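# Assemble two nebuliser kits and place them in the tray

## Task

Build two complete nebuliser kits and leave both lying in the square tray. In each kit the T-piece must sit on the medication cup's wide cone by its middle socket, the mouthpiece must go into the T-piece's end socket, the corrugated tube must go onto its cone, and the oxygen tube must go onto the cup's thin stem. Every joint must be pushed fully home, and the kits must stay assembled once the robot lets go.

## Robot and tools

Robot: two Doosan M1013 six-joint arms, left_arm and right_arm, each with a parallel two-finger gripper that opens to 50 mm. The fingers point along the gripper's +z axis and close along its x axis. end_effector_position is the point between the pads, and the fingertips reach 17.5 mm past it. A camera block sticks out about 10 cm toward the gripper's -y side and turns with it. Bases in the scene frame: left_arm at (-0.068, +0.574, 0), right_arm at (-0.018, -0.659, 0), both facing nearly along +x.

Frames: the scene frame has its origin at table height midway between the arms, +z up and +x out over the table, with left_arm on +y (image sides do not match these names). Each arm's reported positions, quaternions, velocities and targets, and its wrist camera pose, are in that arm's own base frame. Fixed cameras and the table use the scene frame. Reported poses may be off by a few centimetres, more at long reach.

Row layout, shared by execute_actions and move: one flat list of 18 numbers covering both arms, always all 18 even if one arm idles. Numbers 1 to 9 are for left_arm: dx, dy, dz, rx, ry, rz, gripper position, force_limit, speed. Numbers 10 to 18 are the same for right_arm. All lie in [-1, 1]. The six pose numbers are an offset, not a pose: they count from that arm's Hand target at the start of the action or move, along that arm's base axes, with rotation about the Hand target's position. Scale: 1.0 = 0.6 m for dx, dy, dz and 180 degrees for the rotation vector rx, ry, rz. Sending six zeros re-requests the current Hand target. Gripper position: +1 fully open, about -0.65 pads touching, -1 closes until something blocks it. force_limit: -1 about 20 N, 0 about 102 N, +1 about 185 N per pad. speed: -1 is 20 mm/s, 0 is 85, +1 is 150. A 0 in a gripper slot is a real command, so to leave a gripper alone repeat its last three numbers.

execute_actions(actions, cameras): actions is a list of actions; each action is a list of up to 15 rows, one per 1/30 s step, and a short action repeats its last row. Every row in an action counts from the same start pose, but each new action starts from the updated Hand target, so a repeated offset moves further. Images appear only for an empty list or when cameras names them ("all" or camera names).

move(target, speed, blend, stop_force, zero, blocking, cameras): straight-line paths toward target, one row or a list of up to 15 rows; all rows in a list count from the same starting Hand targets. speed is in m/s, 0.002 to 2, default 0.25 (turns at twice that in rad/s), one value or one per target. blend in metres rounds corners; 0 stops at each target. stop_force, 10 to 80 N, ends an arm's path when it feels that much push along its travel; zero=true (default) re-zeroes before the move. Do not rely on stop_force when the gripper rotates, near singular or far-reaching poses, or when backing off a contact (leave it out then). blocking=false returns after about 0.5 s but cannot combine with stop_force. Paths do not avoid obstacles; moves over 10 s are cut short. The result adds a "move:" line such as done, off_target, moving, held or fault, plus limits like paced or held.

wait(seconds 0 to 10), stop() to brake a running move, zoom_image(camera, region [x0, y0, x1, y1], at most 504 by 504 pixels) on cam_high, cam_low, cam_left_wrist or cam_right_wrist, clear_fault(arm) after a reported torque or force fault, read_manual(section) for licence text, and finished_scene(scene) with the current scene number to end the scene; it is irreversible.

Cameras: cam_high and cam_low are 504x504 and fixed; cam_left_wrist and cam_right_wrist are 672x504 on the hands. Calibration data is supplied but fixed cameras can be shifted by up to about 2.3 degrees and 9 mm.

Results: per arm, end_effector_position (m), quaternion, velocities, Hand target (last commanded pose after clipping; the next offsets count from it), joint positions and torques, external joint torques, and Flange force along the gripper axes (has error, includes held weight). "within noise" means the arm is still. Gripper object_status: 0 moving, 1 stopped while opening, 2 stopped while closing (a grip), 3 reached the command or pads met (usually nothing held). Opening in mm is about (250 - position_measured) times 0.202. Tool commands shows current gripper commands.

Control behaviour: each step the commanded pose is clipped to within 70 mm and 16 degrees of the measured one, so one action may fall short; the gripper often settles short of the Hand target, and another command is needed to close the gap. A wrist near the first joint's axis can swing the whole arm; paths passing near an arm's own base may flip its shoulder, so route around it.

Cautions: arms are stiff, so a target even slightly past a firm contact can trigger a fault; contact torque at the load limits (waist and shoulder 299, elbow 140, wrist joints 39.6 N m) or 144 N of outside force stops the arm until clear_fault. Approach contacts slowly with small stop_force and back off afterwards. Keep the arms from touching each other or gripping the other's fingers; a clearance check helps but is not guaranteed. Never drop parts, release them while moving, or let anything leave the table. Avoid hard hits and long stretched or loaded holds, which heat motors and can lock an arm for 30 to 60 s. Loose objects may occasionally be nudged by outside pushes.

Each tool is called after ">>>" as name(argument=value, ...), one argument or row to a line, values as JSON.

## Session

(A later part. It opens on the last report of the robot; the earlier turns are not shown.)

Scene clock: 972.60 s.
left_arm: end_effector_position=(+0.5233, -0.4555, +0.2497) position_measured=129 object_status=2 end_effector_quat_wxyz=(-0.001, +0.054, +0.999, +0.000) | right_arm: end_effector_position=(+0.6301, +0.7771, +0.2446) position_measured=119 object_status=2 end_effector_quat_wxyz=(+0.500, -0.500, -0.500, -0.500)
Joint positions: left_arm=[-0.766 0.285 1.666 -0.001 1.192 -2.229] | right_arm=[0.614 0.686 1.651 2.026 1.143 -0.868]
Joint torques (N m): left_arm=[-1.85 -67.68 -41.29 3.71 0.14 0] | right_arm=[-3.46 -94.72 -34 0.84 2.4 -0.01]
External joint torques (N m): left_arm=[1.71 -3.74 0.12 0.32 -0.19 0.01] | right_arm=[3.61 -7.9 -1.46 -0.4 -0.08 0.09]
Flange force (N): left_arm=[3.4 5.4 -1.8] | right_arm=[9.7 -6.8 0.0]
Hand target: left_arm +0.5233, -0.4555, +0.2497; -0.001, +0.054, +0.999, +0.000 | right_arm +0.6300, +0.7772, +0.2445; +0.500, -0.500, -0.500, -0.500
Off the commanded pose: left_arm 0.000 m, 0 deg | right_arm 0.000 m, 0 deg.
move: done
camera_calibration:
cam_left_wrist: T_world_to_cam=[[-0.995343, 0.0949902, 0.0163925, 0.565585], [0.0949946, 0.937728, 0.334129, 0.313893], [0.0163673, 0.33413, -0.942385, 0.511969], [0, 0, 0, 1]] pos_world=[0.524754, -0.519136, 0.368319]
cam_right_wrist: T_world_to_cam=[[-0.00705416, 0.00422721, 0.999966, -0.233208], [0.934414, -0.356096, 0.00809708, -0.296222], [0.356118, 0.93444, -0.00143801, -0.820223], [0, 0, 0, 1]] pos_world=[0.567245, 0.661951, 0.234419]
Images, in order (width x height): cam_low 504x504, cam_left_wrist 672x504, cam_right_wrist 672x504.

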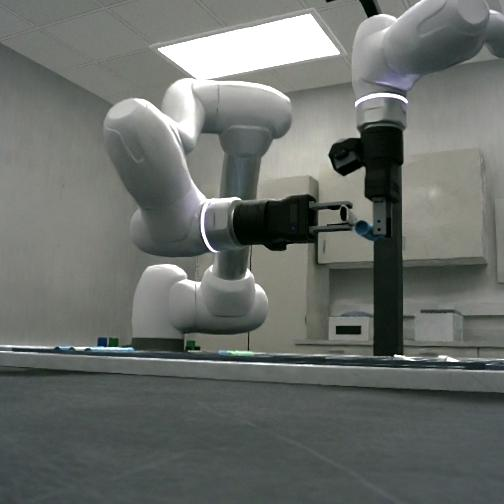

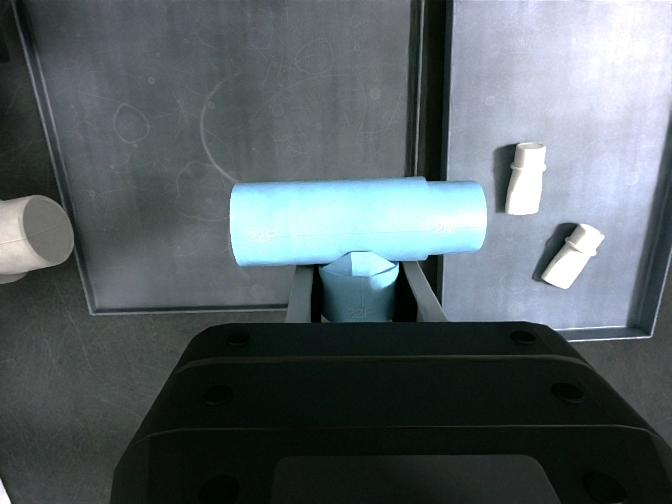

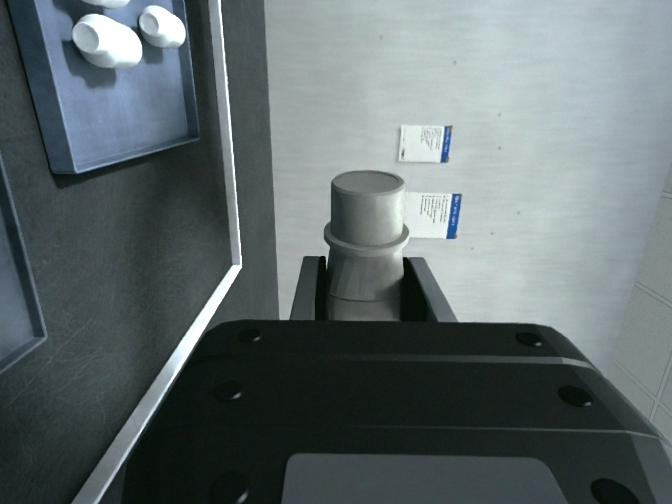

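>>> move(
  target=[0, 0, 0, 0, 0, 0, -1, -0.5, -0.5, -0.075, 0, 0, 0, 0, 0, -1, -0.5, -0.5],
  speed=0.15,
  cameras=["cam_left_wrist", "cam_right_wrist", "cam_low"],
)

>>> zoom_image(
  camera="cam_left_wrist",
  region=[100, 140, 380, 320],
)

>>> zoom_image(
  camera="cam_right_wrist",
  region=[220, 40, 520, 330],
)

>>> zoom_image(
  camera="cam_low",
  region=[300, 170, 440, 270],
)

Scene clock: 984.50 s.
left_arm: end_effector_position=(+0.5233, -0.4555, +0.2497) position_measured=129 object_status=2 end_effector_quat_wxyz=(-0.001, +0.054, +0.999, +0.000) | right_arm: end_effector_position=(+0.5850, +0.7772, +0.2445) position_measured=119 object_status=2 end_effector_quat_wxyz=(+0.500, -0.500, -0.500, -0.500)
Joint positions: left_arm=[-0.766 0.285 1.666 -0.001 1.192 -2.229] | right_arm=[0.649 0.646 1.731 2.071 1.14 -0.919]
Joint torques (N m): left_arm=[-2.2 -67.36 -41.13 3.7 0.15 0.04] | right_arm=[-3.58 -91.33 -32.95 0.67 2.5 0.03]
External joint torques (N m): left_arm=[2.05 -4.05 0.02 0.32 -0.2 -0.04] | right_arm=[3.85 -6.85 -1.67 -0.41 -0.08 0.04]
Flange force (N): left_arm=[3.4 5.9 -2.1] | right_arm=[8.9 -5.7 1.3]
Hand target: left_arm +0.5233, -0.4555, +0.2497; -0.001, +0.054, +0.999, +0.000 | right_arm +0.5850, +0.7772, +0.2445; +0.500, -0.500, -0.500, -0.500
Off the commanded pose: left_arm 0.000 m, 0 deg | right_arm 0.000 m, 0 deg.
move: done
camera_calibration:
cam_left_wrist: T_world_to_cam=[[-0.995343, 0.0949902, 0.0163925, 0.565585], [0.0949946, 0.937728, 0.334129, 0.313893], [0.0163673, 0.33413, -0.942385, 0.511969], [0, 0, 0, 1]] pos_world=[0.524754, -0.519136, 0.368319]
cam_right_wrist: T_world_to_cam=[[-0.00711391, 0.00435455, 0.999965, -0.23348], [0.934481, -0.355919, 0.00819797, -0.254219], [0.355943, 0.934507, -0.00153727, -0.804184], [0, 0, 0, 1]] pos_world=[0.522145, 0.662051, 0.234319]
Images, in order (width x height): cam_low 504x504, cam_left_wrist 672x504, cam_right_wrist 672x504.

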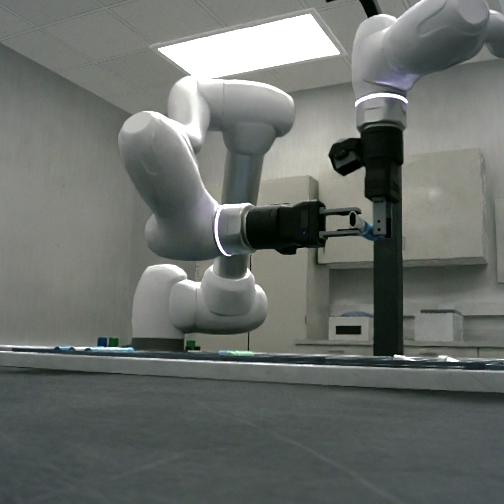

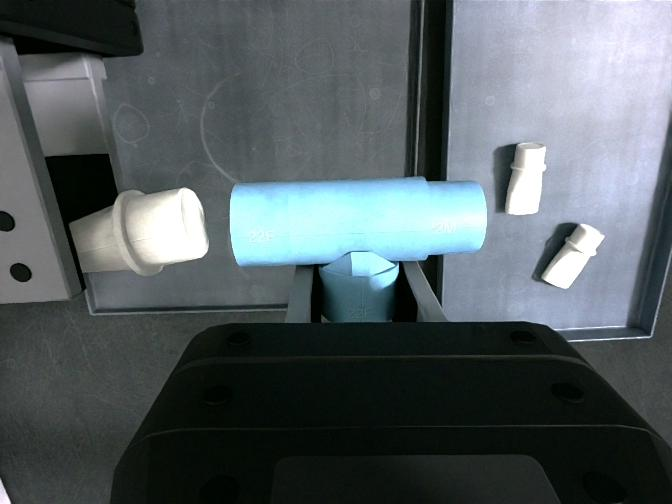

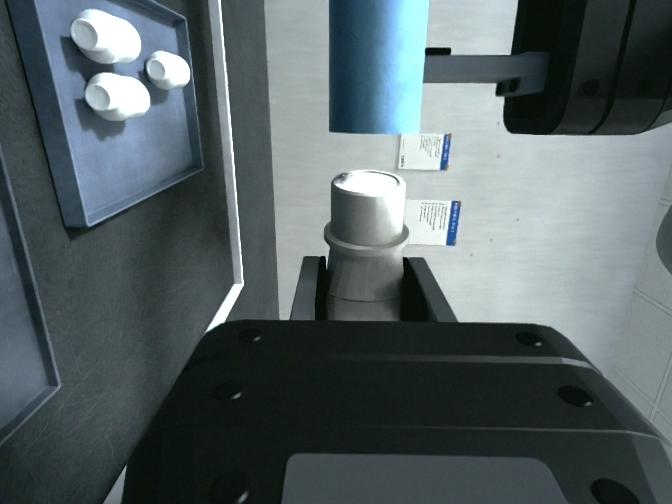

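Scaled by 1.800.

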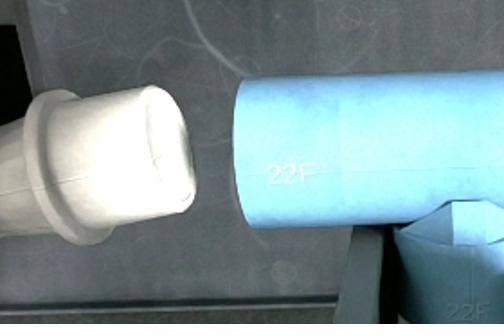

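Scaled by 1.680.

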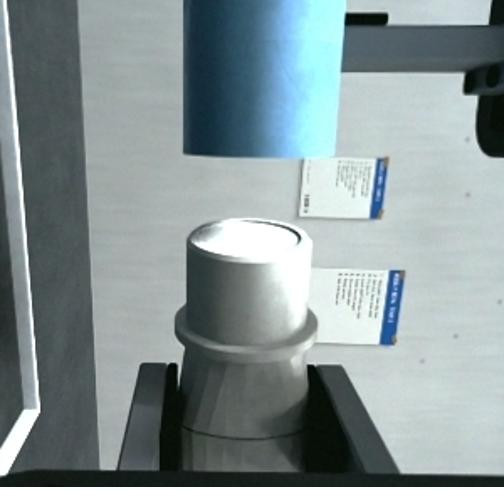

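Scaled by 3.600.

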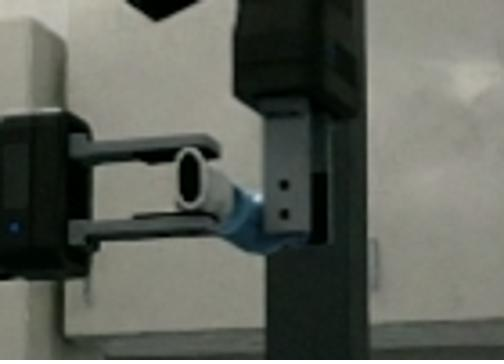

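>>> move(
  target=[0, 0, 0, 0, 0, 0, -1, -0.5, -0.5, 0, -0.0087, 0.0032, 0, 0, -0.0556, -1, -0.5, -0.5],
  speed=0.1,
  cameras=["cam_left_wrist", "cam_right_wrist"],
)

>>> zoom_image(
  camera="cam_left_wrist",
  region=[100, 140, 380, 320],
)

>>> zoom_image(
  camera="cam_right_wrist",
  region=[220, 40, 520, 330],
)

Scene clock: 1031.33 s.
left_arm: end_effector_position=(+0.5233, -0.4555, +0.2497) position_measured=129 object_status=2 end_effector_quat_wxyz=(-0.001, +0.054, +0.999, +0.000) | right_arm: end_effector_position=(+0.5850, +0.7720, +0.2465) position_measured=119 object_status=2 end_effector_quat_wxyz=(-0.454, +0.541, +0.455, +0.542)
Joint positions: left_arm=[-0.766 0.285 1.666 -0.001 1.192 -2.229] | right_arm=[0.69 0.6 1.815 2.29 1.041 -1.049]
Joint torques (N m): left_arm=[-1.89 -67.15 -41.01 3.76 0.14 -0.02] | right_arm=[-3.51 -86.41 -32.08 -0.15 2.72 0.03]
External joint torques (N m): left_arm=[1.68 -4.21 -0.13 0.26 -0.19 0.02] | right_arm=[3.71 -6.16 -1.06 -0.4 -0.11 0.04]
Flange force (N): left_arm=[3.6 5.5 -2.4] | right_arm=[8.4 -6.1 -0.3]
Hand target: left_arm +0.5233, -0.4555, +0.2497; -0.001, +0.054, +0.999, +0.000 | right_arm +0.5850, +0.7720, +0.2465; -0.454, +0.541, +0.455, +0.542
Off the commanded pose: left_arm 0.000 m, 0 deg | right_arm 0.000 m, 0 deg.
move: done
camera_calibration:
cam_left_wrist: T_world_to_cam=[[-0.995343, 0.0949902, 0.0163925, 0.565585], [0.0949946, 0.937728, 0.334129, 0.313893], [0.0163673, 0.33413, -0.942385, 0.511969], [0, 0, 0, 1]] pos_world=[0.524754, -0.519136, 0.368319]
cam_right_wrist: T_world_to_cam=[[-0.00624924, 0.00552465, 0.999965, -0.236866], [0.8584, -0.512915, 0.00819831, -0.0904036], [0.512943, 0.858421, -0.00153703, -0.832365], [0, 0, 0, 1]] pos_world=[0.503078, 0.669459, 0.236319]
Images, in order (width x height): cam_left_wrist 672x504, cam_right_wrist 672x504.

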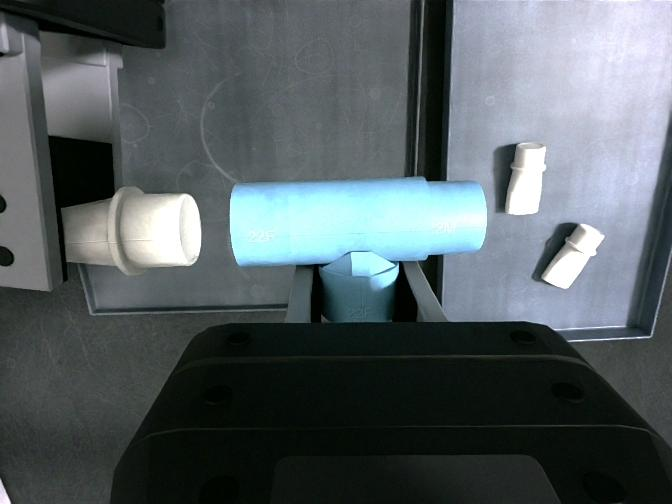

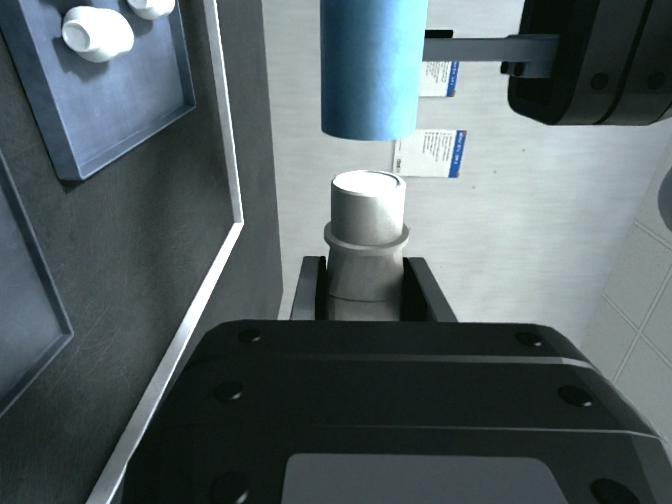

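Scaled by 1.800.

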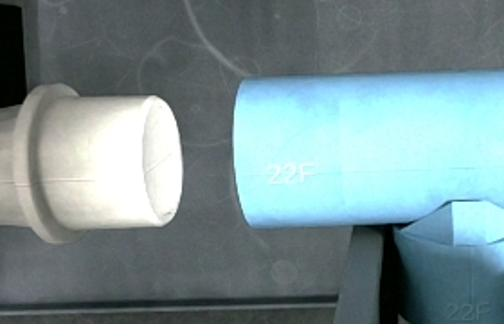

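Scaled by 1.680.

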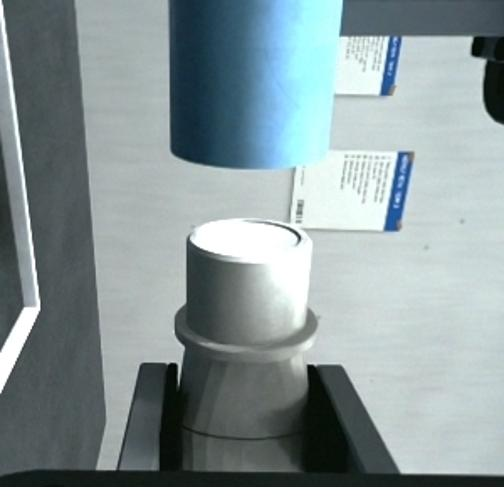

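>>> move(
  target=[0, 0, 0, 0, 0, 0, -1, -0.5, -0.5, -0.0567, -0.0008, 0.0, 0, 0, 0, -1, -0.5, -0.5],
  speed=0.02,
  stop_force=30,
  cameras=["cam_left_wrist", "cam_right_wrist"],
)

>>> zoom_image(
  camera="cam_left_wrist",
  region=[100, 140, 380, 320],
)

Scene clock: 1059.80 s.
left_arm: end_effector_position=(+0.5232, -0.4555, +0.2497) position_measured=129 object_status=2 end_effector_quat_wxyz=(-0.001, +0.054, +0.999, +0.000) | right_arm: end_effector_position=(+0.5524, +0.7714, +0.2466) position_measured=119 object_status=2 end_effector_quat_wxyz=(-0.454, +0.541, +0.454, +0.542)
Joint positions: left_arm=[-0.766 0.285 1.666 -0.001 1.192 -2.229] | right_arm=[0.719 0.573 1.866 2.332 1.044 -1.085]
Joint torques (N m): left_arm=[11.15 -59.27 -55.25 8.75 -10.46 -0.64] | right_arm=[30.97 -91.53 -24.95 -8.46 9.98 0.23]
External joint torques (N m): left_arm=[-11.25 -12.24 14.05 -4.7 10.42 0.64] | right_arm=[-30.58 2.22 -7.41 7.78 -7.31 -0.15]
Flange force (N): left_arm=[43.4 11.6 -9.5] | right_arm=[1.8 32.9 -1.2]
Hand target: left_arm +0.5233, -0.4555, +0.2497; -0.001, +0.054, +0.999, +0.000 | right_arm +0.5524, +0.7714, +0.2465; -0.454, +0.541, +0.454, +0.542 (not the last commanded pose)
Off the commanded pose: left_arm 0.000 m, 0 deg | right_arm 0.001 m, 0 deg.
move: contact (right_arm)
camera_calibration:
cam_left_wrist: T_world_to_cam=[[-0.995345, 0.0949513, 0.0164947, 0.565531], [0.0949907, 0.9377, 0.334208, 0.313885], [0.0162664, 0.33422, -0.942355, 0.511963], [0, 0, 0, 1]] pos_world=[0.524754, -0.519136, 0.368219]
cam_right_wrist: T_world_to_cam=[[-0.00620938, 0.0053911, 0.999966, -0.237097], [0.858101, -0.513417, 0.00809643, -0.0620907], [0.513443, 0.858122, -0.00143811, -0.815222], [0, 0, 0, 1]] pos_world=[0.470378, 0.66896, 0.236419]
Images, in order (width x height): cam_left_wrist 672x504, cam_right_wrist 672x504.

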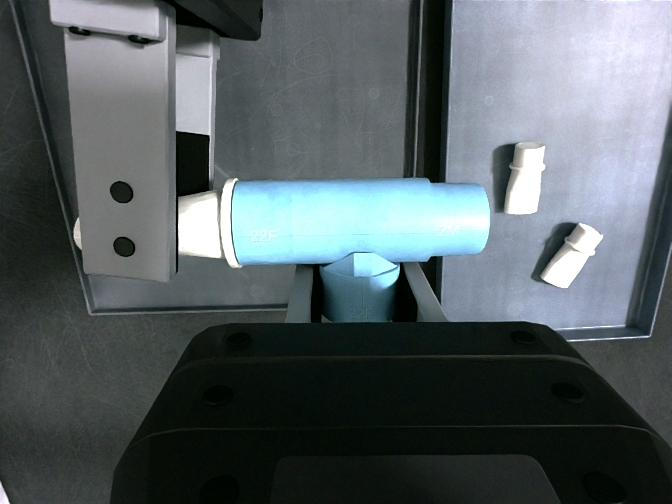

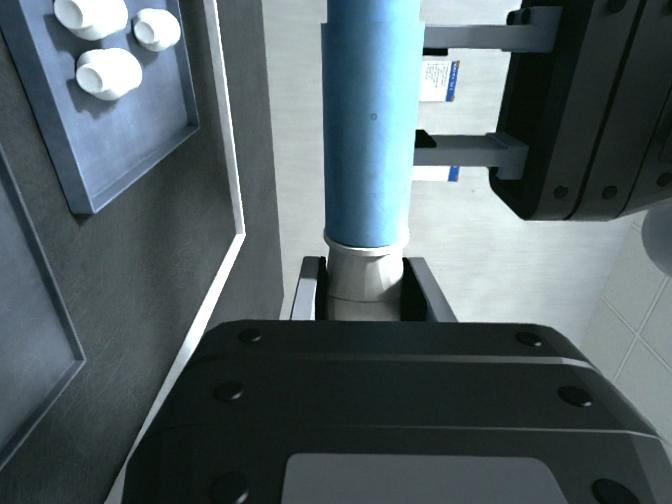

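Scaled by 1.800.

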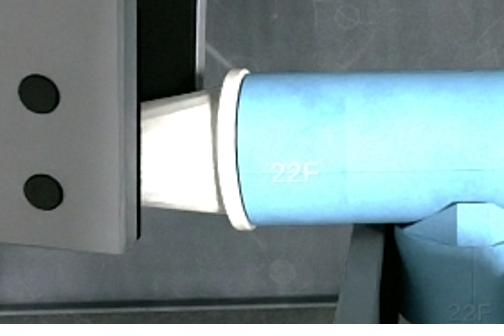

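>>> move(
  target=[
    [0, 0, 0, 0, 0, 0, -1, -0.5, -0.5, 0, 0, 0, 0, 0, 0, 1, -0.5, -0.5],
    [0, 0, 0, 0, 0, 0, -1, -0.5, -0.5, -0.035, -0.1967, 0, 0, 0, 0, 1, -0.5, -0.5],
    [0, 0, 0, 0, 0, 0, -1, -0.5, -0.5, -0.1707, -0.7023, 0.089, -0.4986, 0.0437, 0.0437, 1, -0.5, -0.5],
  ],
  speed=0.5,
  blend=[0, 0.04, 0],
)

>>> move(
  target=[0, 0, 0, 0, 0, 0, -1, -0.5, -0.5, -0.0933, -0.417, -0.25, 0, 0, 0, 0.57, -0.5, -0.5],
  speed=0.5,
  cameras=["cam_right_wrist", "cam_left_wrist"],
)

Scene clock: 1113.60 s.
left_arm: end_effector_position=(+0.5233, -0.4555, +0.2497) position_measured=129 object_status=2 end_effector_quat_wxyz=(-0.001, +0.054, +0.999, +0.000) | right_arm: end_effector_position=(+0.4500, +0.3500, +0.2999) position_measured=3 object_status=3 end_effector_quat_wxyz=(+0.000, +0.707, +0.707, +0.000)
Joint positions: left_arm=[-0.766 0.285 1.666 -0.001 1.192 -2.229] | right_arm=[0.6 0.064 1.836 0 1.241 0.599]
Joint torques (N m): left_arm=[-1.78 -67.5 -41.37 3.73 0.2 0.02] | right_arm=[-3.55 -42.96 -39.15 4.44 0.24 -0.09]
External joint torques (N m): left_arm=[1.64 -3.9 0.23 0.3 -0.25 -0.02] | right_arm=[3.64 -5.17 -1.78 -0.31 -0.18 0.09]
Flange force (N): left_arm=[3.9 5.6 -1.7] | right_arm=[2.3 -7.8 -4.8]
Hand target: left_arm +0.5233, -0.4555, +0.2497; -0.001, +0.054, +0.999, +0.000 | right_arm +0.4499, +0.3500, +0.2999; +0.000, +0.707, +0.707, +0.000
Off the commanded pose: left_arm 0.000 m, 0 deg | right_arm 0.000 m, 0 deg.
move: done

Scene clock: 1114.73 s.
left_arm: end_effector_position=(+0.5233, -0.4555, +0.2497) position_measured=129 object_status=2 end_effector_quat_wxyz=(-0.001, +0.054, +0.999, +0.000) | right_arm: end_effector_position=(+0.3940, +0.0998, +0.1500) position_measured=67 object_status=3 end_effector_quat_wxyz=(+0.000, +0.707, +0.707, +0.000)
Joint positions: left_arm=[-0.766 0.285 1.666 -0.001 1.192 -2.229] | right_arm=[0.163 -0.075 2.277 0.001 0.938 0.162]
Joint torques (N m): left_arm=[-2.15 -67.69 -41.32 3.69 0.18 0] | right_arm=[-2.56 -23.86 -33.35 3.84 0.25 -0.1]
External joint torques (N m): left_arm=[1.97 -3.72 0.19 0.34 -0.23 0] | right_arm=[2.69 -3.78 -1.41 -0.36 -0.17 0.1]
Flange force (N): left_arm=[3.3 5.7 -1.6] | right_arm=[5.8 -5.3 -5.9]
Hand target: left_arm +0.5233, -0.4555, +0.2497; -0.001, +0.054, +0.999, +0.000 | right_arm +0.3940, +0.0998, +0.1499; +0.000, +0.707, +0.707, +0.000
Off the commanded pose: left_arm 0.000 m, 0 deg | right_arm 0.000 m, 0 deg.
move: done
camera_calibration:
cam_left_wrist: T_world_to_cam=[[-0.995343, 0.0949902, 0.0163925, 0.565585], [0.0949946, 0.937728, 0.334129, 0.313893], [0.0163673, 0.33413, -0.942385, 0.511969], [0, 0, 0, 1]] pos_world=[0.524754, -0.519136, 0.368319]
cam_right_wrist: T_world_to_cam=[[-0.00705262, 0.999966, -0.0042307, -0.0861599], [0.934256, 0.00809752, 0.356511, -0.404536], [0.356534, -0.00143821, -0.934281, 0.129823], [0, 0, 0, 1]] pos_world=[0.331046, 0.0896194, 0.265148]
Images, in order (width x height): cam_left_wrist 672x504, cam_right_wrist 672x504.

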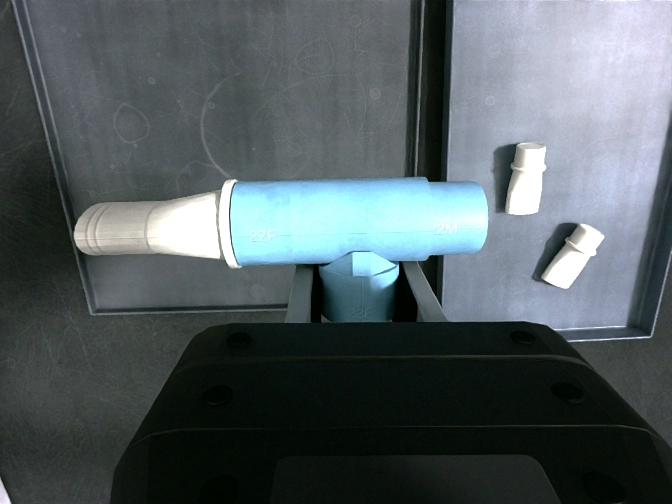

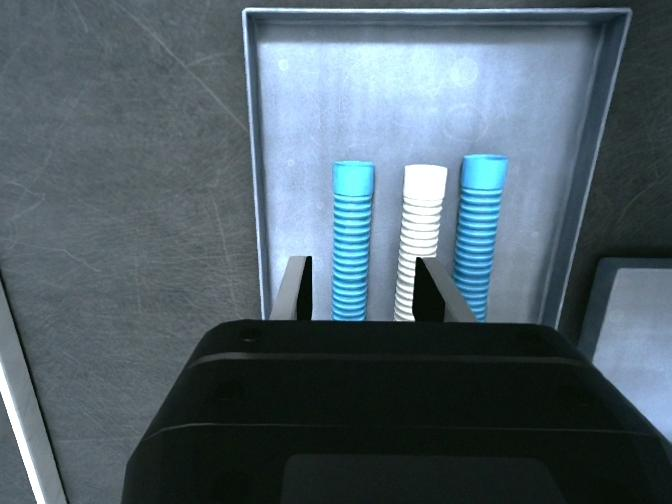

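>>> move(
  target=[
    [0, 0, 0, 0, 0, 0, -1, -0.5, -0.5, 0.0083, 0.0003, -0.2075, 0, 0, 0, 0.57, -0.5, -0.5],
    [0, 0, 0, 0, 0, 0, -1, -0.5, -0.5, 0.0083, 0.0003, -0.2075, 0, 0, 0, -1, -0.5, -0.5],
    [0, 0, 0, 0, 0, 0, -1, -0.5, -0.5, 0.0083, 0.0003, 0.1, 0, 0, 0, -1, -0.5, -0.5],
  ],
  speed=0.25,
  cameras=["cam_right_wrist"],
)

Scene clock: 1174.97 s.
left_arm: end_effector_position=(+0.5233, -0.4555, +0.2497) position_measured=129 object_status=2 end_effector_quat_wxyz=(-0.001, +0.054, +0.999, +0.000) | right_arm: end_effector_position=(+0.3989, +0.1000, +0.2099) position_measured=139 object_status=2 end_effector_quat_wxyz=(+0.000, +0.707, +0.707, +0.000)
Joint positions: left_arm=[-0.766 0.285 1.666 -0.001 1.192 -2.229] | right_arm=[0.161 -0.132 2.2 0.001 1.073 0.16]
Joint torques (N m): left_arm=[-1.74 -67.24 -41.32 3.69 0.11 -0.02] | right_arm=[-3.41 -20.95 -36.27 4.13 0.25 -0.07]
External joint torques (N m): left_arm=[1.59 -4.19 0.21 0.34 -0.15 0.02] | right_arm=[3.46 -3.17 -1.61 -0.33 -0.18 0.07]
Flange force (N): left_arm=[4.2 5.7 -2.0] | right_arm=[7.7 -4.4 -4.6]
Hand target: left_arm +0.5233, -0.4555, +0.2497; -0.001, +0.054, +0.999, +0.000 | right_arm +0.3989, +0.1000, +0.2099; +0.000, +0.707, +0.707, +0.000
Off the commanded pose: left_arm 0.000 m, 0 deg | right_arm 0.000 m, 0 deg.
move: done
camera_calibration:
cam_right_wrist: T_world_to_cam=[[-0.00701794, 0.999966, -0.00432246, -0.086053], [0.934335, 0.00809749, 0.356303, -0.430522], [0.356326, -0.00153811, -0.93436, 0.184109], [0, 0, 0, 1]] pos_world=[0.336046, 0.0898194, 0.325049]
Images, in order (width x height): cam_right_wrist 672x504.

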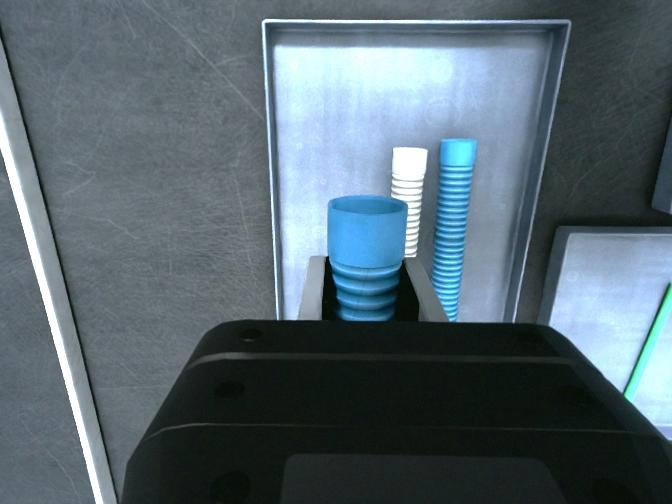

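>>> move(
  target=[
    [0, 0, 0, 0, 0, 0, -1, -0.5, -0.5, 0.035, 0.5833, 0.2, 0.5, 0, 0, -1, -0.5, -0.5],
    [0, 0, 0, 0, 0, 0, -1, -0.5, -0.5, 0.035, 0.5833, 0.2, 0.3849, 0.3849, -0.3849, -1, -0.5, -0.5],
    [0, 0, 0, 0, 0, 0, -1, -0.5, -0.5, 0.035, 0.5833, 0.2, 0, 0.7071, -0.7071, -1, -0.5, -0.5],
    [0, 0, 0, 0, 0, 0, -1, -0.5, -0.5, 0.005, 0.8333, 0.061, 0, 0.7071, -0.7071, -1, -0.5, -0.5],
  ],
  speed=0.6,
  blend=[0.03, 0, 0.02, 0],
)

>>> move(
  target=[0, 0, 0, 0, 0, 0, -1, -0.5, -0.5, 0, 0.2833, 0, 0, 0, 0, -1, -0.5, -0.5],
  speed=0.3,
  cameras=["cam_left_wrist", "cam_right_wrist", "cam_low"],
)

>>> zoom_image(
  camera="cam_left_wrist",
  region=[380, 140, 660, 320],
)

>>> zoom_image(
  camera="cam_right_wrist",
  region=[220, 40, 520, 330],
)

Scene clock: 1194.87 s.
left_arm: end_effector_position=(+0.5233, -0.4555, +0.2497) position_measured=129 object_status=2 end_effector_quat_wxyz=(-0.001, +0.054, +0.999, +0.000) | right_arm: end_effector_position=(+0.4020, +0.5999, +0.2466) position_measured=139 object_status=2 end_effector_quat_wxyz=(+0.500, -0.500, +0.500, +0.500) end_effector_velocity=(+0.000, +0.001, -0.003) end_effector_angular_velocity=(-0.002, +0.003, +0.000)
Joint positions: left_arm=[-0.766 0.285 1.666 -0.001 1.192 -2.229] | right_arm=[0.588 0.372 2.243 2.093 1.288 2.02]
Joint velocities: left_arm=[within noise] | right_arm=[0.001 0.005 -0.001 0 0 0]
Joint torques (N m): left_arm=[-1.98 -67.57 -41.44 3.67 0.16 0.02] | right_arm=[-3.27 -59.39 -25.31 0.56 2.86 -0.16]
External joint torques (N m): left_arm=[1.84 -3.86 0.31 0.35 -0.21 -0.02] | right_arm=[3.61 -5.9 -1.36 -0.42 -0.12 0.09]
Flange force (N): left_arm=[3.8 5.8 -1.6] | right_arm=[-11.5 6.2 3.3]
Hand target: left_arm +0.5233, -0.4555, +0.2497; -0.001, +0.054, +0.999, +0.000 | right_arm +0.4019, +0.5999, +0.2465; +0.500, -0.500, +0.500, +0.500
Off the commanded pose: left_arm 0.000 m, 0 deg | right_arm 0.000 m, 0 deg.
move: done

Scene clock: 1195.83 s.
left_arm: end_effector_position=(+0.5233, -0.4555, +0.2497) position_measured=129 object_status=2 end_effector_quat_wxyz=(-0.001, +0.054, +0.999, +0.000) | right_arm: end_effector_position=(+0.4020, +0.7699, +0.2465) position_measured=139 object_status=2 end_effector_quat_wxyz=(+0.500, -0.500, +0.500, +0.500)
Joint positions: left_arm=[-0.766 0.285 1.666 -0.001 1.192 -2.229] | right_arm=[0.818 0.495 2.015 2.281 1.125 2.034]
Joint torques (N m): left_arm=[-1.55 -67.28 -41.39 3.71 0.15 0.03] | right_arm=[-3.56 -74.53 -28.81 -0.06 2.79 -0.15]
External joint torques (N m): left_arm=[1.48 -4.12 0.26 0.32 -0.19 -0.03] | right_arm=[3.33 -6.02 -1.69 -0.39 -0.09 0.07]
Flange force (N): left_arm=[4.3 5.6 -1.8] | right_arm=[-9.6 5.2 1.1]
Hand target: left_arm +0.5233, -0.4555, +0.2497; -0.001, +0.054, +0.999, +0.000 | right_arm +0.4019, +0.7699, +0.2465; +0.500, -0.500, +0.500, +0.500
Off the commanded pose: left_arm 0.000 m, 0 deg | right_arm 0.000 m, 0 deg.
move: done
camera_calibration:
cam_left_wrist: T_world_to_cam=[[-0.995343, 0.0949902, 0.0163925, 0.565585], [0.0949946, 0.937728, 0.334129, 0.313893], [0.0163673, 0.33413, -0.942385, 0.511969], [0, 0, 0, 1]] pos_world=[0.524754, -0.519136, 0.368319]
cam_right_wrist: T_world_to_cam=[[0.00701869, 0.00432274, -0.999966, 0.250678], [-0.934335, -0.356303, -0.00809829, 0.669793], [-0.356326, 0.93436, 0.00153811, -0.446493], [0, 0, 0, 1]] pos_world=[0.464954, 0.654751, 0.256781]
Images, in order (width x height): cam_low 504x504, cam_left_wrist 672x504, cam_right_wrist 672x504.

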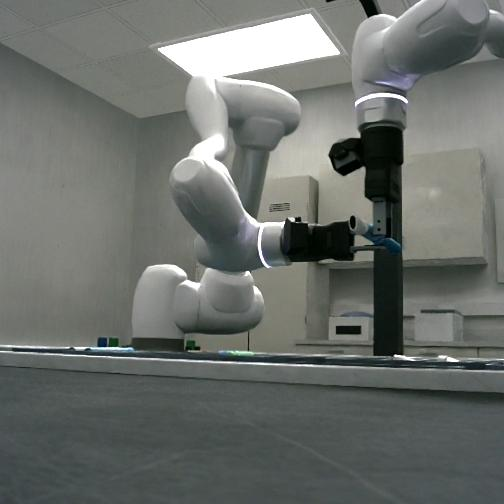

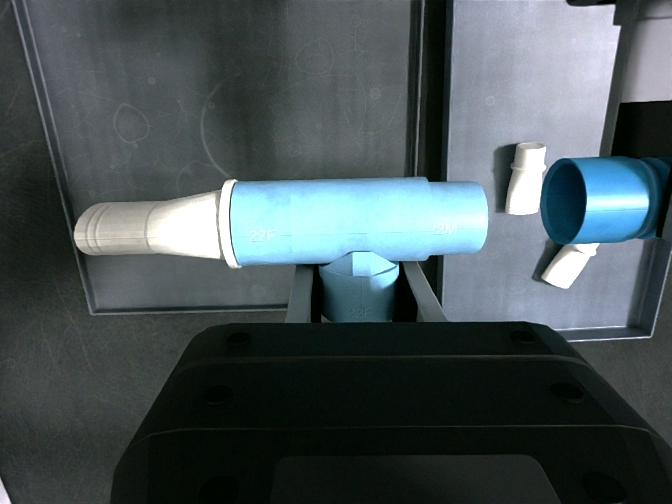

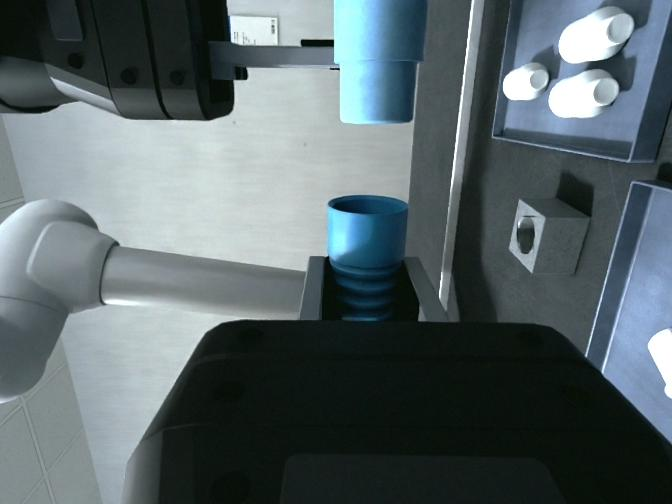

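Scaled by 1.800.

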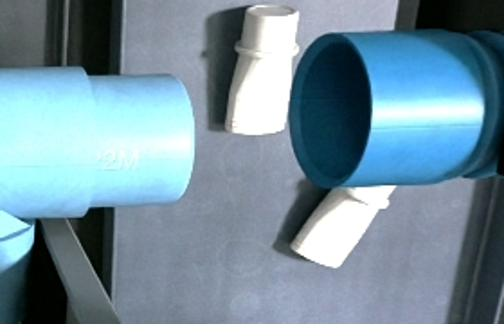

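Scaled by 1.680.

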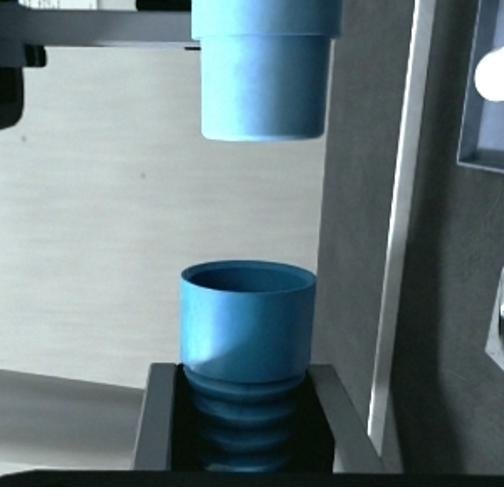

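>>> move(
  target=[0, 0, 0, 0, 0, 0, -1, -0.5, -0.5, 0.0283, 0.0063, -0.0038, 0, 0, 0, -1, -0.5, -0.5],
  speed=0.1,
  cameras=["cam_left_wrist", "cam_right_wrist"],
)

>>> zoom_image(
  camera="cam_left_wrist",
  region=[380, 140, 660, 320],
)

>>> zoom_image(
  camera="cam_right_wrist",
  region=[220, 40, 520, 330],
)

Scene clock: 1225.70 s.
left_arm: end_effector_position=(+0.5233, -0.4555, +0.2497) position_measured=129 object_status=2 end_effector_quat_wxyz=(-0.001, +0.054, +0.999, +0.000) | right_arm: end_effector_position=(+0.4189, +0.7737, +0.2442) position_measured=139 object_status=2 end_effector_quat_wxyz=(+0.500, -0.500, +0.500, +0.500)
Joint positions: left_arm=[-0.766 0.285 1.666 -0.001 1.192 -2.229] | right_arm=[0.802 0.513 1.988 2.263 1.126 2.048]
Joint torques (N m): left_arm=[-1.87 -67.33 -41.3 3.73 0.15 0.02] | right_arm=[-3.7 -76.54 -29.38 0.02 2.77 -0.13]
External joint torques (N m): left_arm=[1.78 -4.16 0.17 0.3 -0.2 -0.02] | right_arm=[4.02 -6.43 -1.38 -0.45 -0.07 0.05]
Flange force (N): left_arm=[3.9 5.9 -2.0] | right_arm=[-9.9 6.5 1.0]
Hand target: left_arm +0.5233, -0.4555, +0.2497; -0.001, +0.054, +0.999, +0.000 | right_arm +0.4189, +0.7737, +0.2442; +0.500, -0.500, +0.500, +0.500
Off the commanded pose: left_arm 0.000 m, 0 deg | right_arm 0.000 m, 0 deg.
move: done
camera_calibration:
cam_left_wrist: T_world_to_cam=[[-0.995343, 0.0949902, 0.0163925, 0.565585], [0.0949946, 0.937728, 0.334129, 0.313893], [0.0163673, 0.33413, -0.942385, 0.511969], [0, 0, 0, 1]] pos_world=[0.524754, -0.519136, 0.368319]
cam_right_wrist: T_world_to_cam=[[0.00695968, 0.00419497, -0.999967, 0.248256], [-0.934302, -0.356392, -0.00799776, 0.686935], [-0.356414, 0.934327, 0.001439, -0.443929], [0, 0, 0, 1]] pos_world=[0.481854, 0.658552, 0.25438]
Images, in order (width x height): cam_left_wrist 672x504, cam_right_wrist 672x504.

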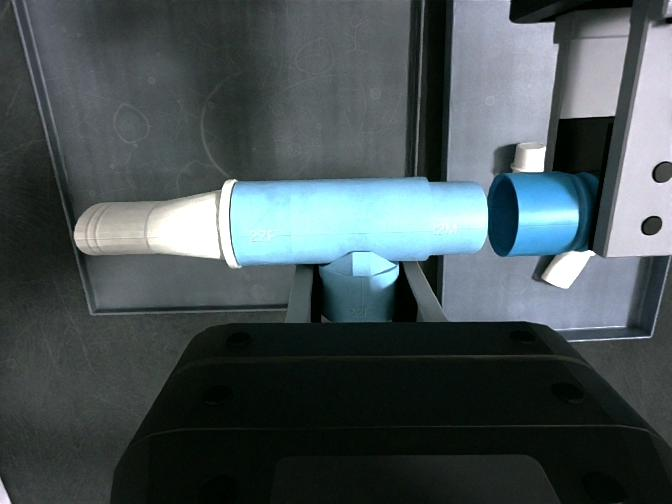

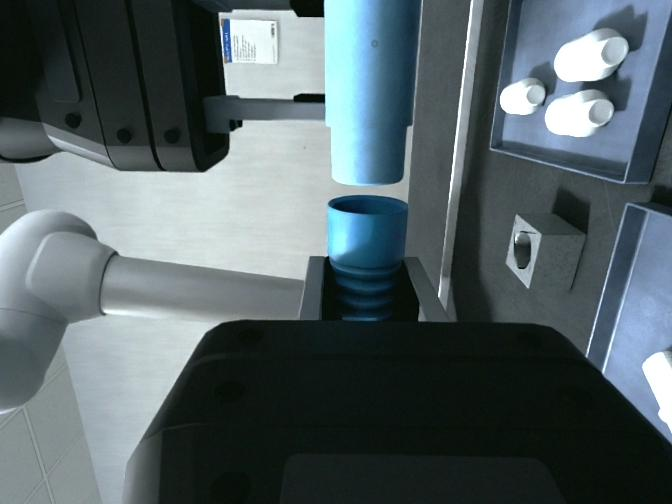

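Scaled by 1.800.

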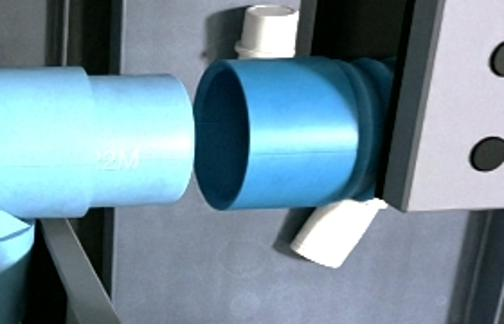

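Scaled by 1.680.

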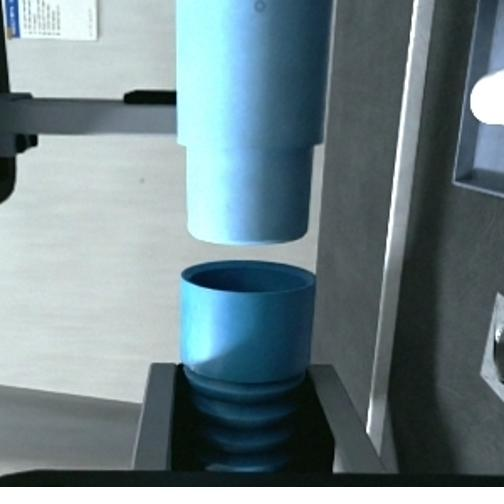

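>>> move(
  target=[0, 0, 0, 0, 0, 0, -1, -0.5, -0.5, 0.0483, 0.0, 0.0, 0, 0, 0, -1, -0.5, -0.5],
  speed=0.02,
  stop_force=30,
  cameras=["cam_left_wrist", "cam_right_wrist"],
)

>>> zoom_image(
  camera="cam_left_wrist",
  region=[380, 140, 660, 320],
)

>>> zoom_image(
  camera="cam_right_wrist",
  region=[220, 40, 520, 330],
)

Scene clock: 1240.60 s.
left_arm: end_effector_position=(+0.5233, -0.4555, +0.2497) position_measured=129 object_status=2 end_effector_quat_wxyz=(-0.001, +0.054, +0.999, +0.000) | right_arm: end_effector_position=(+0.4439, +0.7737, +0.2441) position_measured=139 object_status=2 end_effector_quat_wxyz=(+0.500, -0.501, +0.500, +0.500)
Joint positions: left_arm=[-0.766 0.285 1.666 -0.001 1.192 -2.229] | right_arm=[0.775 0.531 1.953 2.229 1.129 2.074]
Joint torques (N m): left_arm=[-25.38 -73.55 -33.36 -5.45 6.84 0.62] | right_arm=[-28.05 -69.98 -42.13 8.53 -4.09 0.3]
External joint torques (N m): left_arm=[25.27 2.07 -7.76 9.47 -6.89 -0.62] | right_arm=[28.14 -14.21 11.15 -8.86 6.72 -0.37]
Flange force (N): left_arm=[-34.3 19.4 4.3] | right_arm=[-14.5 44.0 -10.7]
Hand target: left_arm +0.5233, -0.4555, +0.2497; -0.001, +0.054, +0.999, +0.000 | right_arm +0.4439, +0.7737, +0.2442; +0.500, -0.501, +0.500, +0.500 (not the last commanded pose)
Off the commanded pose: left_arm 0.000 m, 0 deg | right_arm 0.004 m, 0 deg.
move: contact (right_arm)
camera_calibration:
cam_left_wrist: T_world_to_cam=[[-0.995353, 0.0948972, 0.0163588, 0.565555], [0.0948957, 0.937738, 0.33413, 0.31395], [0.0163677, 0.334129, -0.942385, 0.511968], [0, 0, 0, 1]] pos_world=[0.524754, -0.519136, 0.368319]
cam_right_wrist: T_world_to_cam=[[0.00695681, 0.00419855, -0.999967, 0.24808], [-0.93411, -0.356895, -0.00799713, 0.710655], [-0.356917, 0.934135, 0.00143906, -0.434696], [0, 0, 0, 1]] pos_world=[0.506954, 0.658652, 0.25438]
Images, in order (width x height): cam_left_wrist 672x504, cam_right_wrist 672x504.

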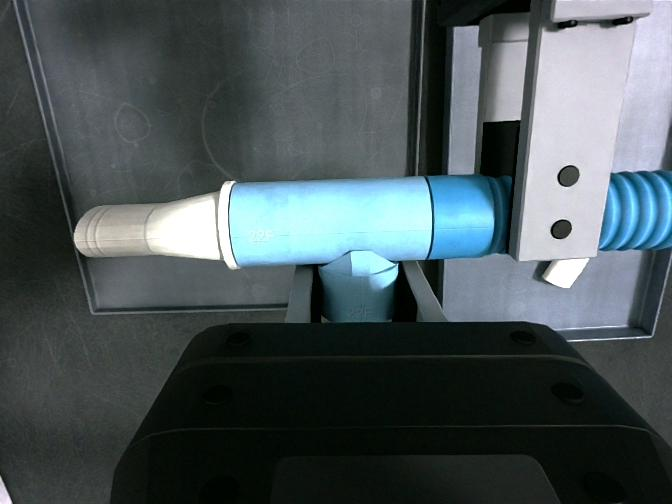

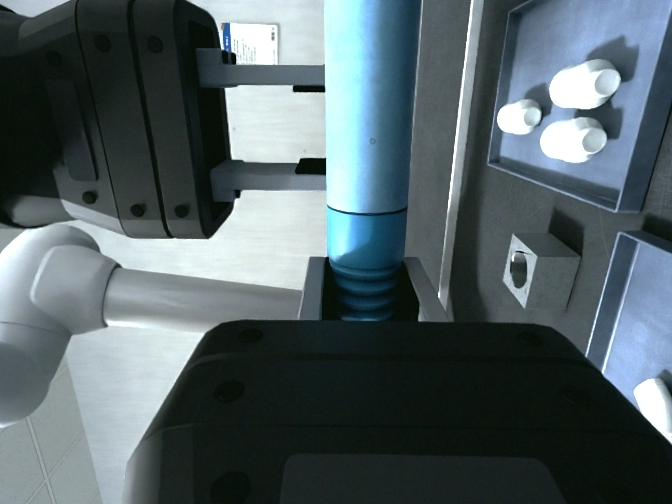

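Scaled by 1.800.

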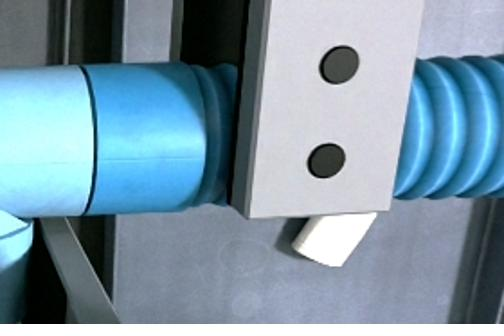

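Scaled by 1.680.

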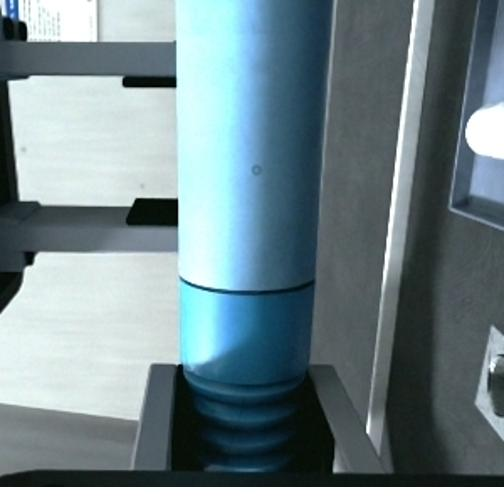

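>>> move(
  target=[
    [0, 0, 0, 0, 0, 0, -1, -0.5, -0.5, 0, 0, 0, 0, 0, 0, 1, -1, -0.5],
    [0, 0, 0, 0, 0, 0, -1, -0.5, -0.5, 0, -0.1333, 0, 0, 0, 0, 1, -1, -0.5],
    [0, 0, 0, 0, 0, 0, -1, -0.5, -0.5, 0.0768, -0.1333, 0.0005, 0, 0, 0, 1, -1, -0.5],
  ],
  speed=0.25,
  blend=[0, 0.01, 0],
  cameras=["cam_left_wrist", "cam_right_wrist", "cam_low"],
)

>>> zoom_image(
  camera="cam_low",
  region=[260, 170, 440, 290],
)

Scene clock: 1280.53 s.
left_arm: end_effector_position=(+0.5232, -0.4555, +0.2497) position_measured=129 object_status=2 end_effector_quat_wxyz=(-0.001, +0.054, +0.999, +0.000) | right_arm: end_effector_position=(+0.4900, +0.6937, +0.2445) position_measured=3 object_status=3 end_effector_quat_wxyz=(+0.500, -0.501, +0.500, +0.500)
Joint positions: left_arm=[-0.766 0.285 1.666 -0.001 1.192 -2.229] | right_arm=[0.634 0.508 1.997 2.104 1.211 2.107]
Joint torques (N m): left_arm=[-1.83 -66.71 -41.31 3.68 0.14 -0.05] | right_arm=[-3.57 -76.03 -29.1 0.57 2.72 -0.13]
External joint torques (N m): left_arm=[1.71 -4.64 0.23 0.35 -0.19 0.05] | right_arm=[3.89 -6.08 -1.42 -0.46 -0.11 0.06]
Flange force (N): left_arm=[4.6 6.3 -2.2] | right_arm=[-9.5 5.8 2.4]
Hand target: left_arm +0.5233, -0.4555, +0.2497; -0.001, +0.054, +0.999, +0.000 | right_arm +0.4900, +0.6938, +0.2445; +0.500, -0.501, +0.500, +0.500
Off the commanded pose: left_arm 0.000 m, 0 deg | right_arm 0.000 m, 0 deg.
move: done
camera_calibration:
cam_left_wrist: T_world_to_cam=[[-0.995343, 0.0949892, 0.0163921, 0.565585], [0.0949934, 0.937728, 0.334129, 0.313894], [0.0163673, 0.33413, -0.942385, 0.511969], [0, 0, 0, 1]] pos_world=[0.524754, -0.519136, 0.368319]
cam_right_wrist: T_world_to_cam=[[0.00705058, 0.00423327, -0.999966, 0.248324], [-0.93411, -0.356894, -0.00809712, 0.725099], [-0.356916, 0.934135, 0.00143802, -0.343547], [0, 0, 0, 1]] pos_world=[0.552954, 0.578652, 0.254681]
Images, in order (width x height): cam_low 504x504, cam_left_wrist 672x504, cam_right_wrist 672x504.

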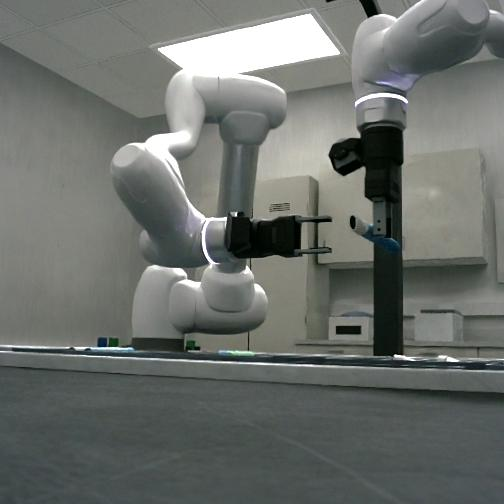

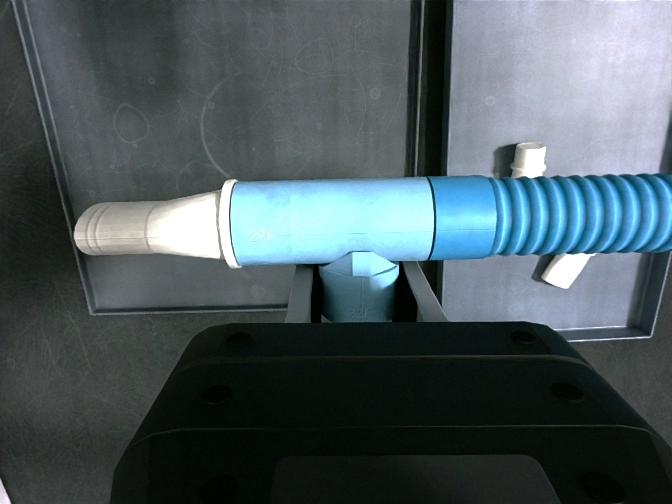

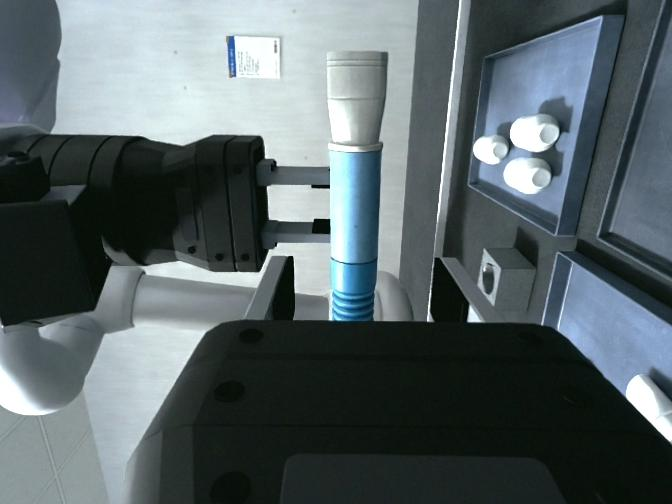

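Scaled by 2.800.

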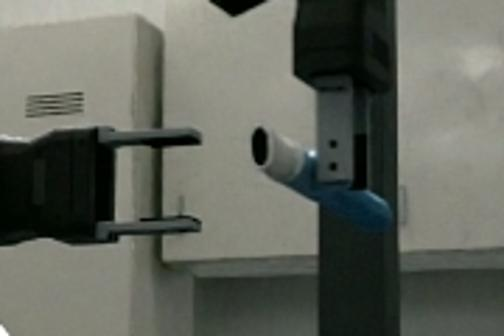

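>>> move(
  target=[
    [0, 0, 0, 0, 0, 0, -1, -0.5, -0.5, 0, 0.137, 0.0003, 0, 0, 0, 1, -1, -0.5],
    [0, 0, 0, 0, 0, 0, -1, -0.5, -0.5, 0, 0.137, 0.0003, 0, 0, 0, -1, -1, -0.8],
  ],
  speed=0.15,
  cameras=["cam_left_wrist", "cam_right_wrist"],
)

Scene clock: 1298.93 s.
left_arm: end_effector_position=(+0.5233, -0.4555, +0.2497) position_measured=129 object_status=2 end_effector_quat_wxyz=(-0.001, +0.054, +0.999, +0.000) | right_arm: end_effector_position=(+0.4900, +0.7760, +0.2447) position_measured=125 object_status=2 end_effector_quat_wxyz=(+0.500, -0.501, +0.500, +0.500)
Joint positions: left_arm=[-0.766 0.285 1.666 -0.001 1.192 -2.229] | right_arm=[0.73 0.567 1.884 2.174 1.131 2.123]
Joint torques (N m): left_arm=[-2.89 -70.3 -43.46 3.35 0.06 0.01] | right_arm=[-3.52 -78.79 -29.14 -0.07 1.49 -0.02]
External joint torques (N m): left_arm=[2.78 -1.16 2.31 0.68 -0.12 -0.01] | right_arm=[4.04 -9.85 -3.05 -0.12 1.08 -0.05]
Flange force (N): left_arm=[2.9 6.9 2.1] | right_arm=[-12.7 6.7 0.2]
Hand target: left_arm +0.5233, -0.4555, +0.2497; -0.001, +0.054, +0.999, +0.000 | right_arm +0.4900, +0.7760, +0.2447; +0.500, -0.501, +0.500, +0.500
Off the commanded pose: left_arm 0.000 m, 0 deg | right_arm 0.000 m, 0 deg.
move: done
camera_calibration:
cam_left_wrist: T_world_to_cam=[[-0.995343, 0.0949892, 0.0163921, 0.565585], [0.0949934, 0.937728, 0.334129, 0.313894], [0.0163673, 0.33413, -0.942385, 0.511969], [0, 0, 0, 1]] pos_world=[0.524754, -0.519136, 0.368319]
cam_right_wrist: T_world_to_cam=[[0.00705132, 0.00423354, -0.999966, 0.248175], [-0.93411, -0.356894, -0.00809791, 0.754438], [-0.356916, 0.934135, 0.00143802, -0.420333], [0, 0, 0, 1]] pos_world=[0.552954, 0.660852, 0.254881]
Images, in order (width x height): cam_left_wrist 672x504, cam_right_wrist 672x504.

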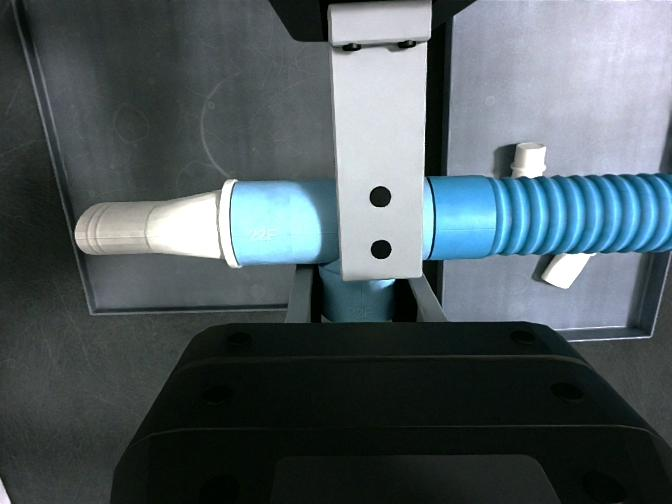

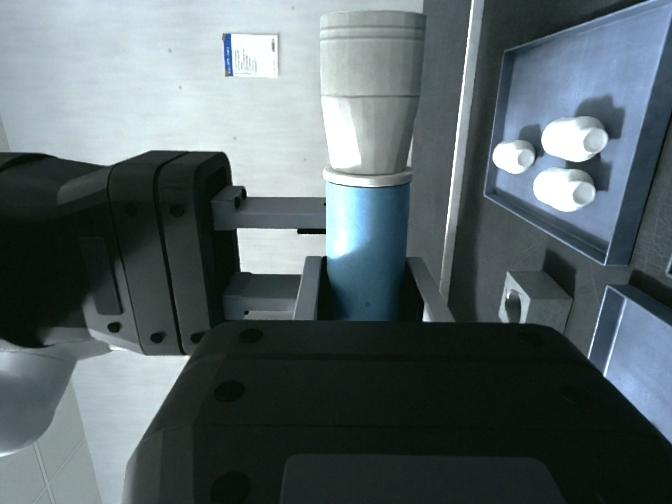

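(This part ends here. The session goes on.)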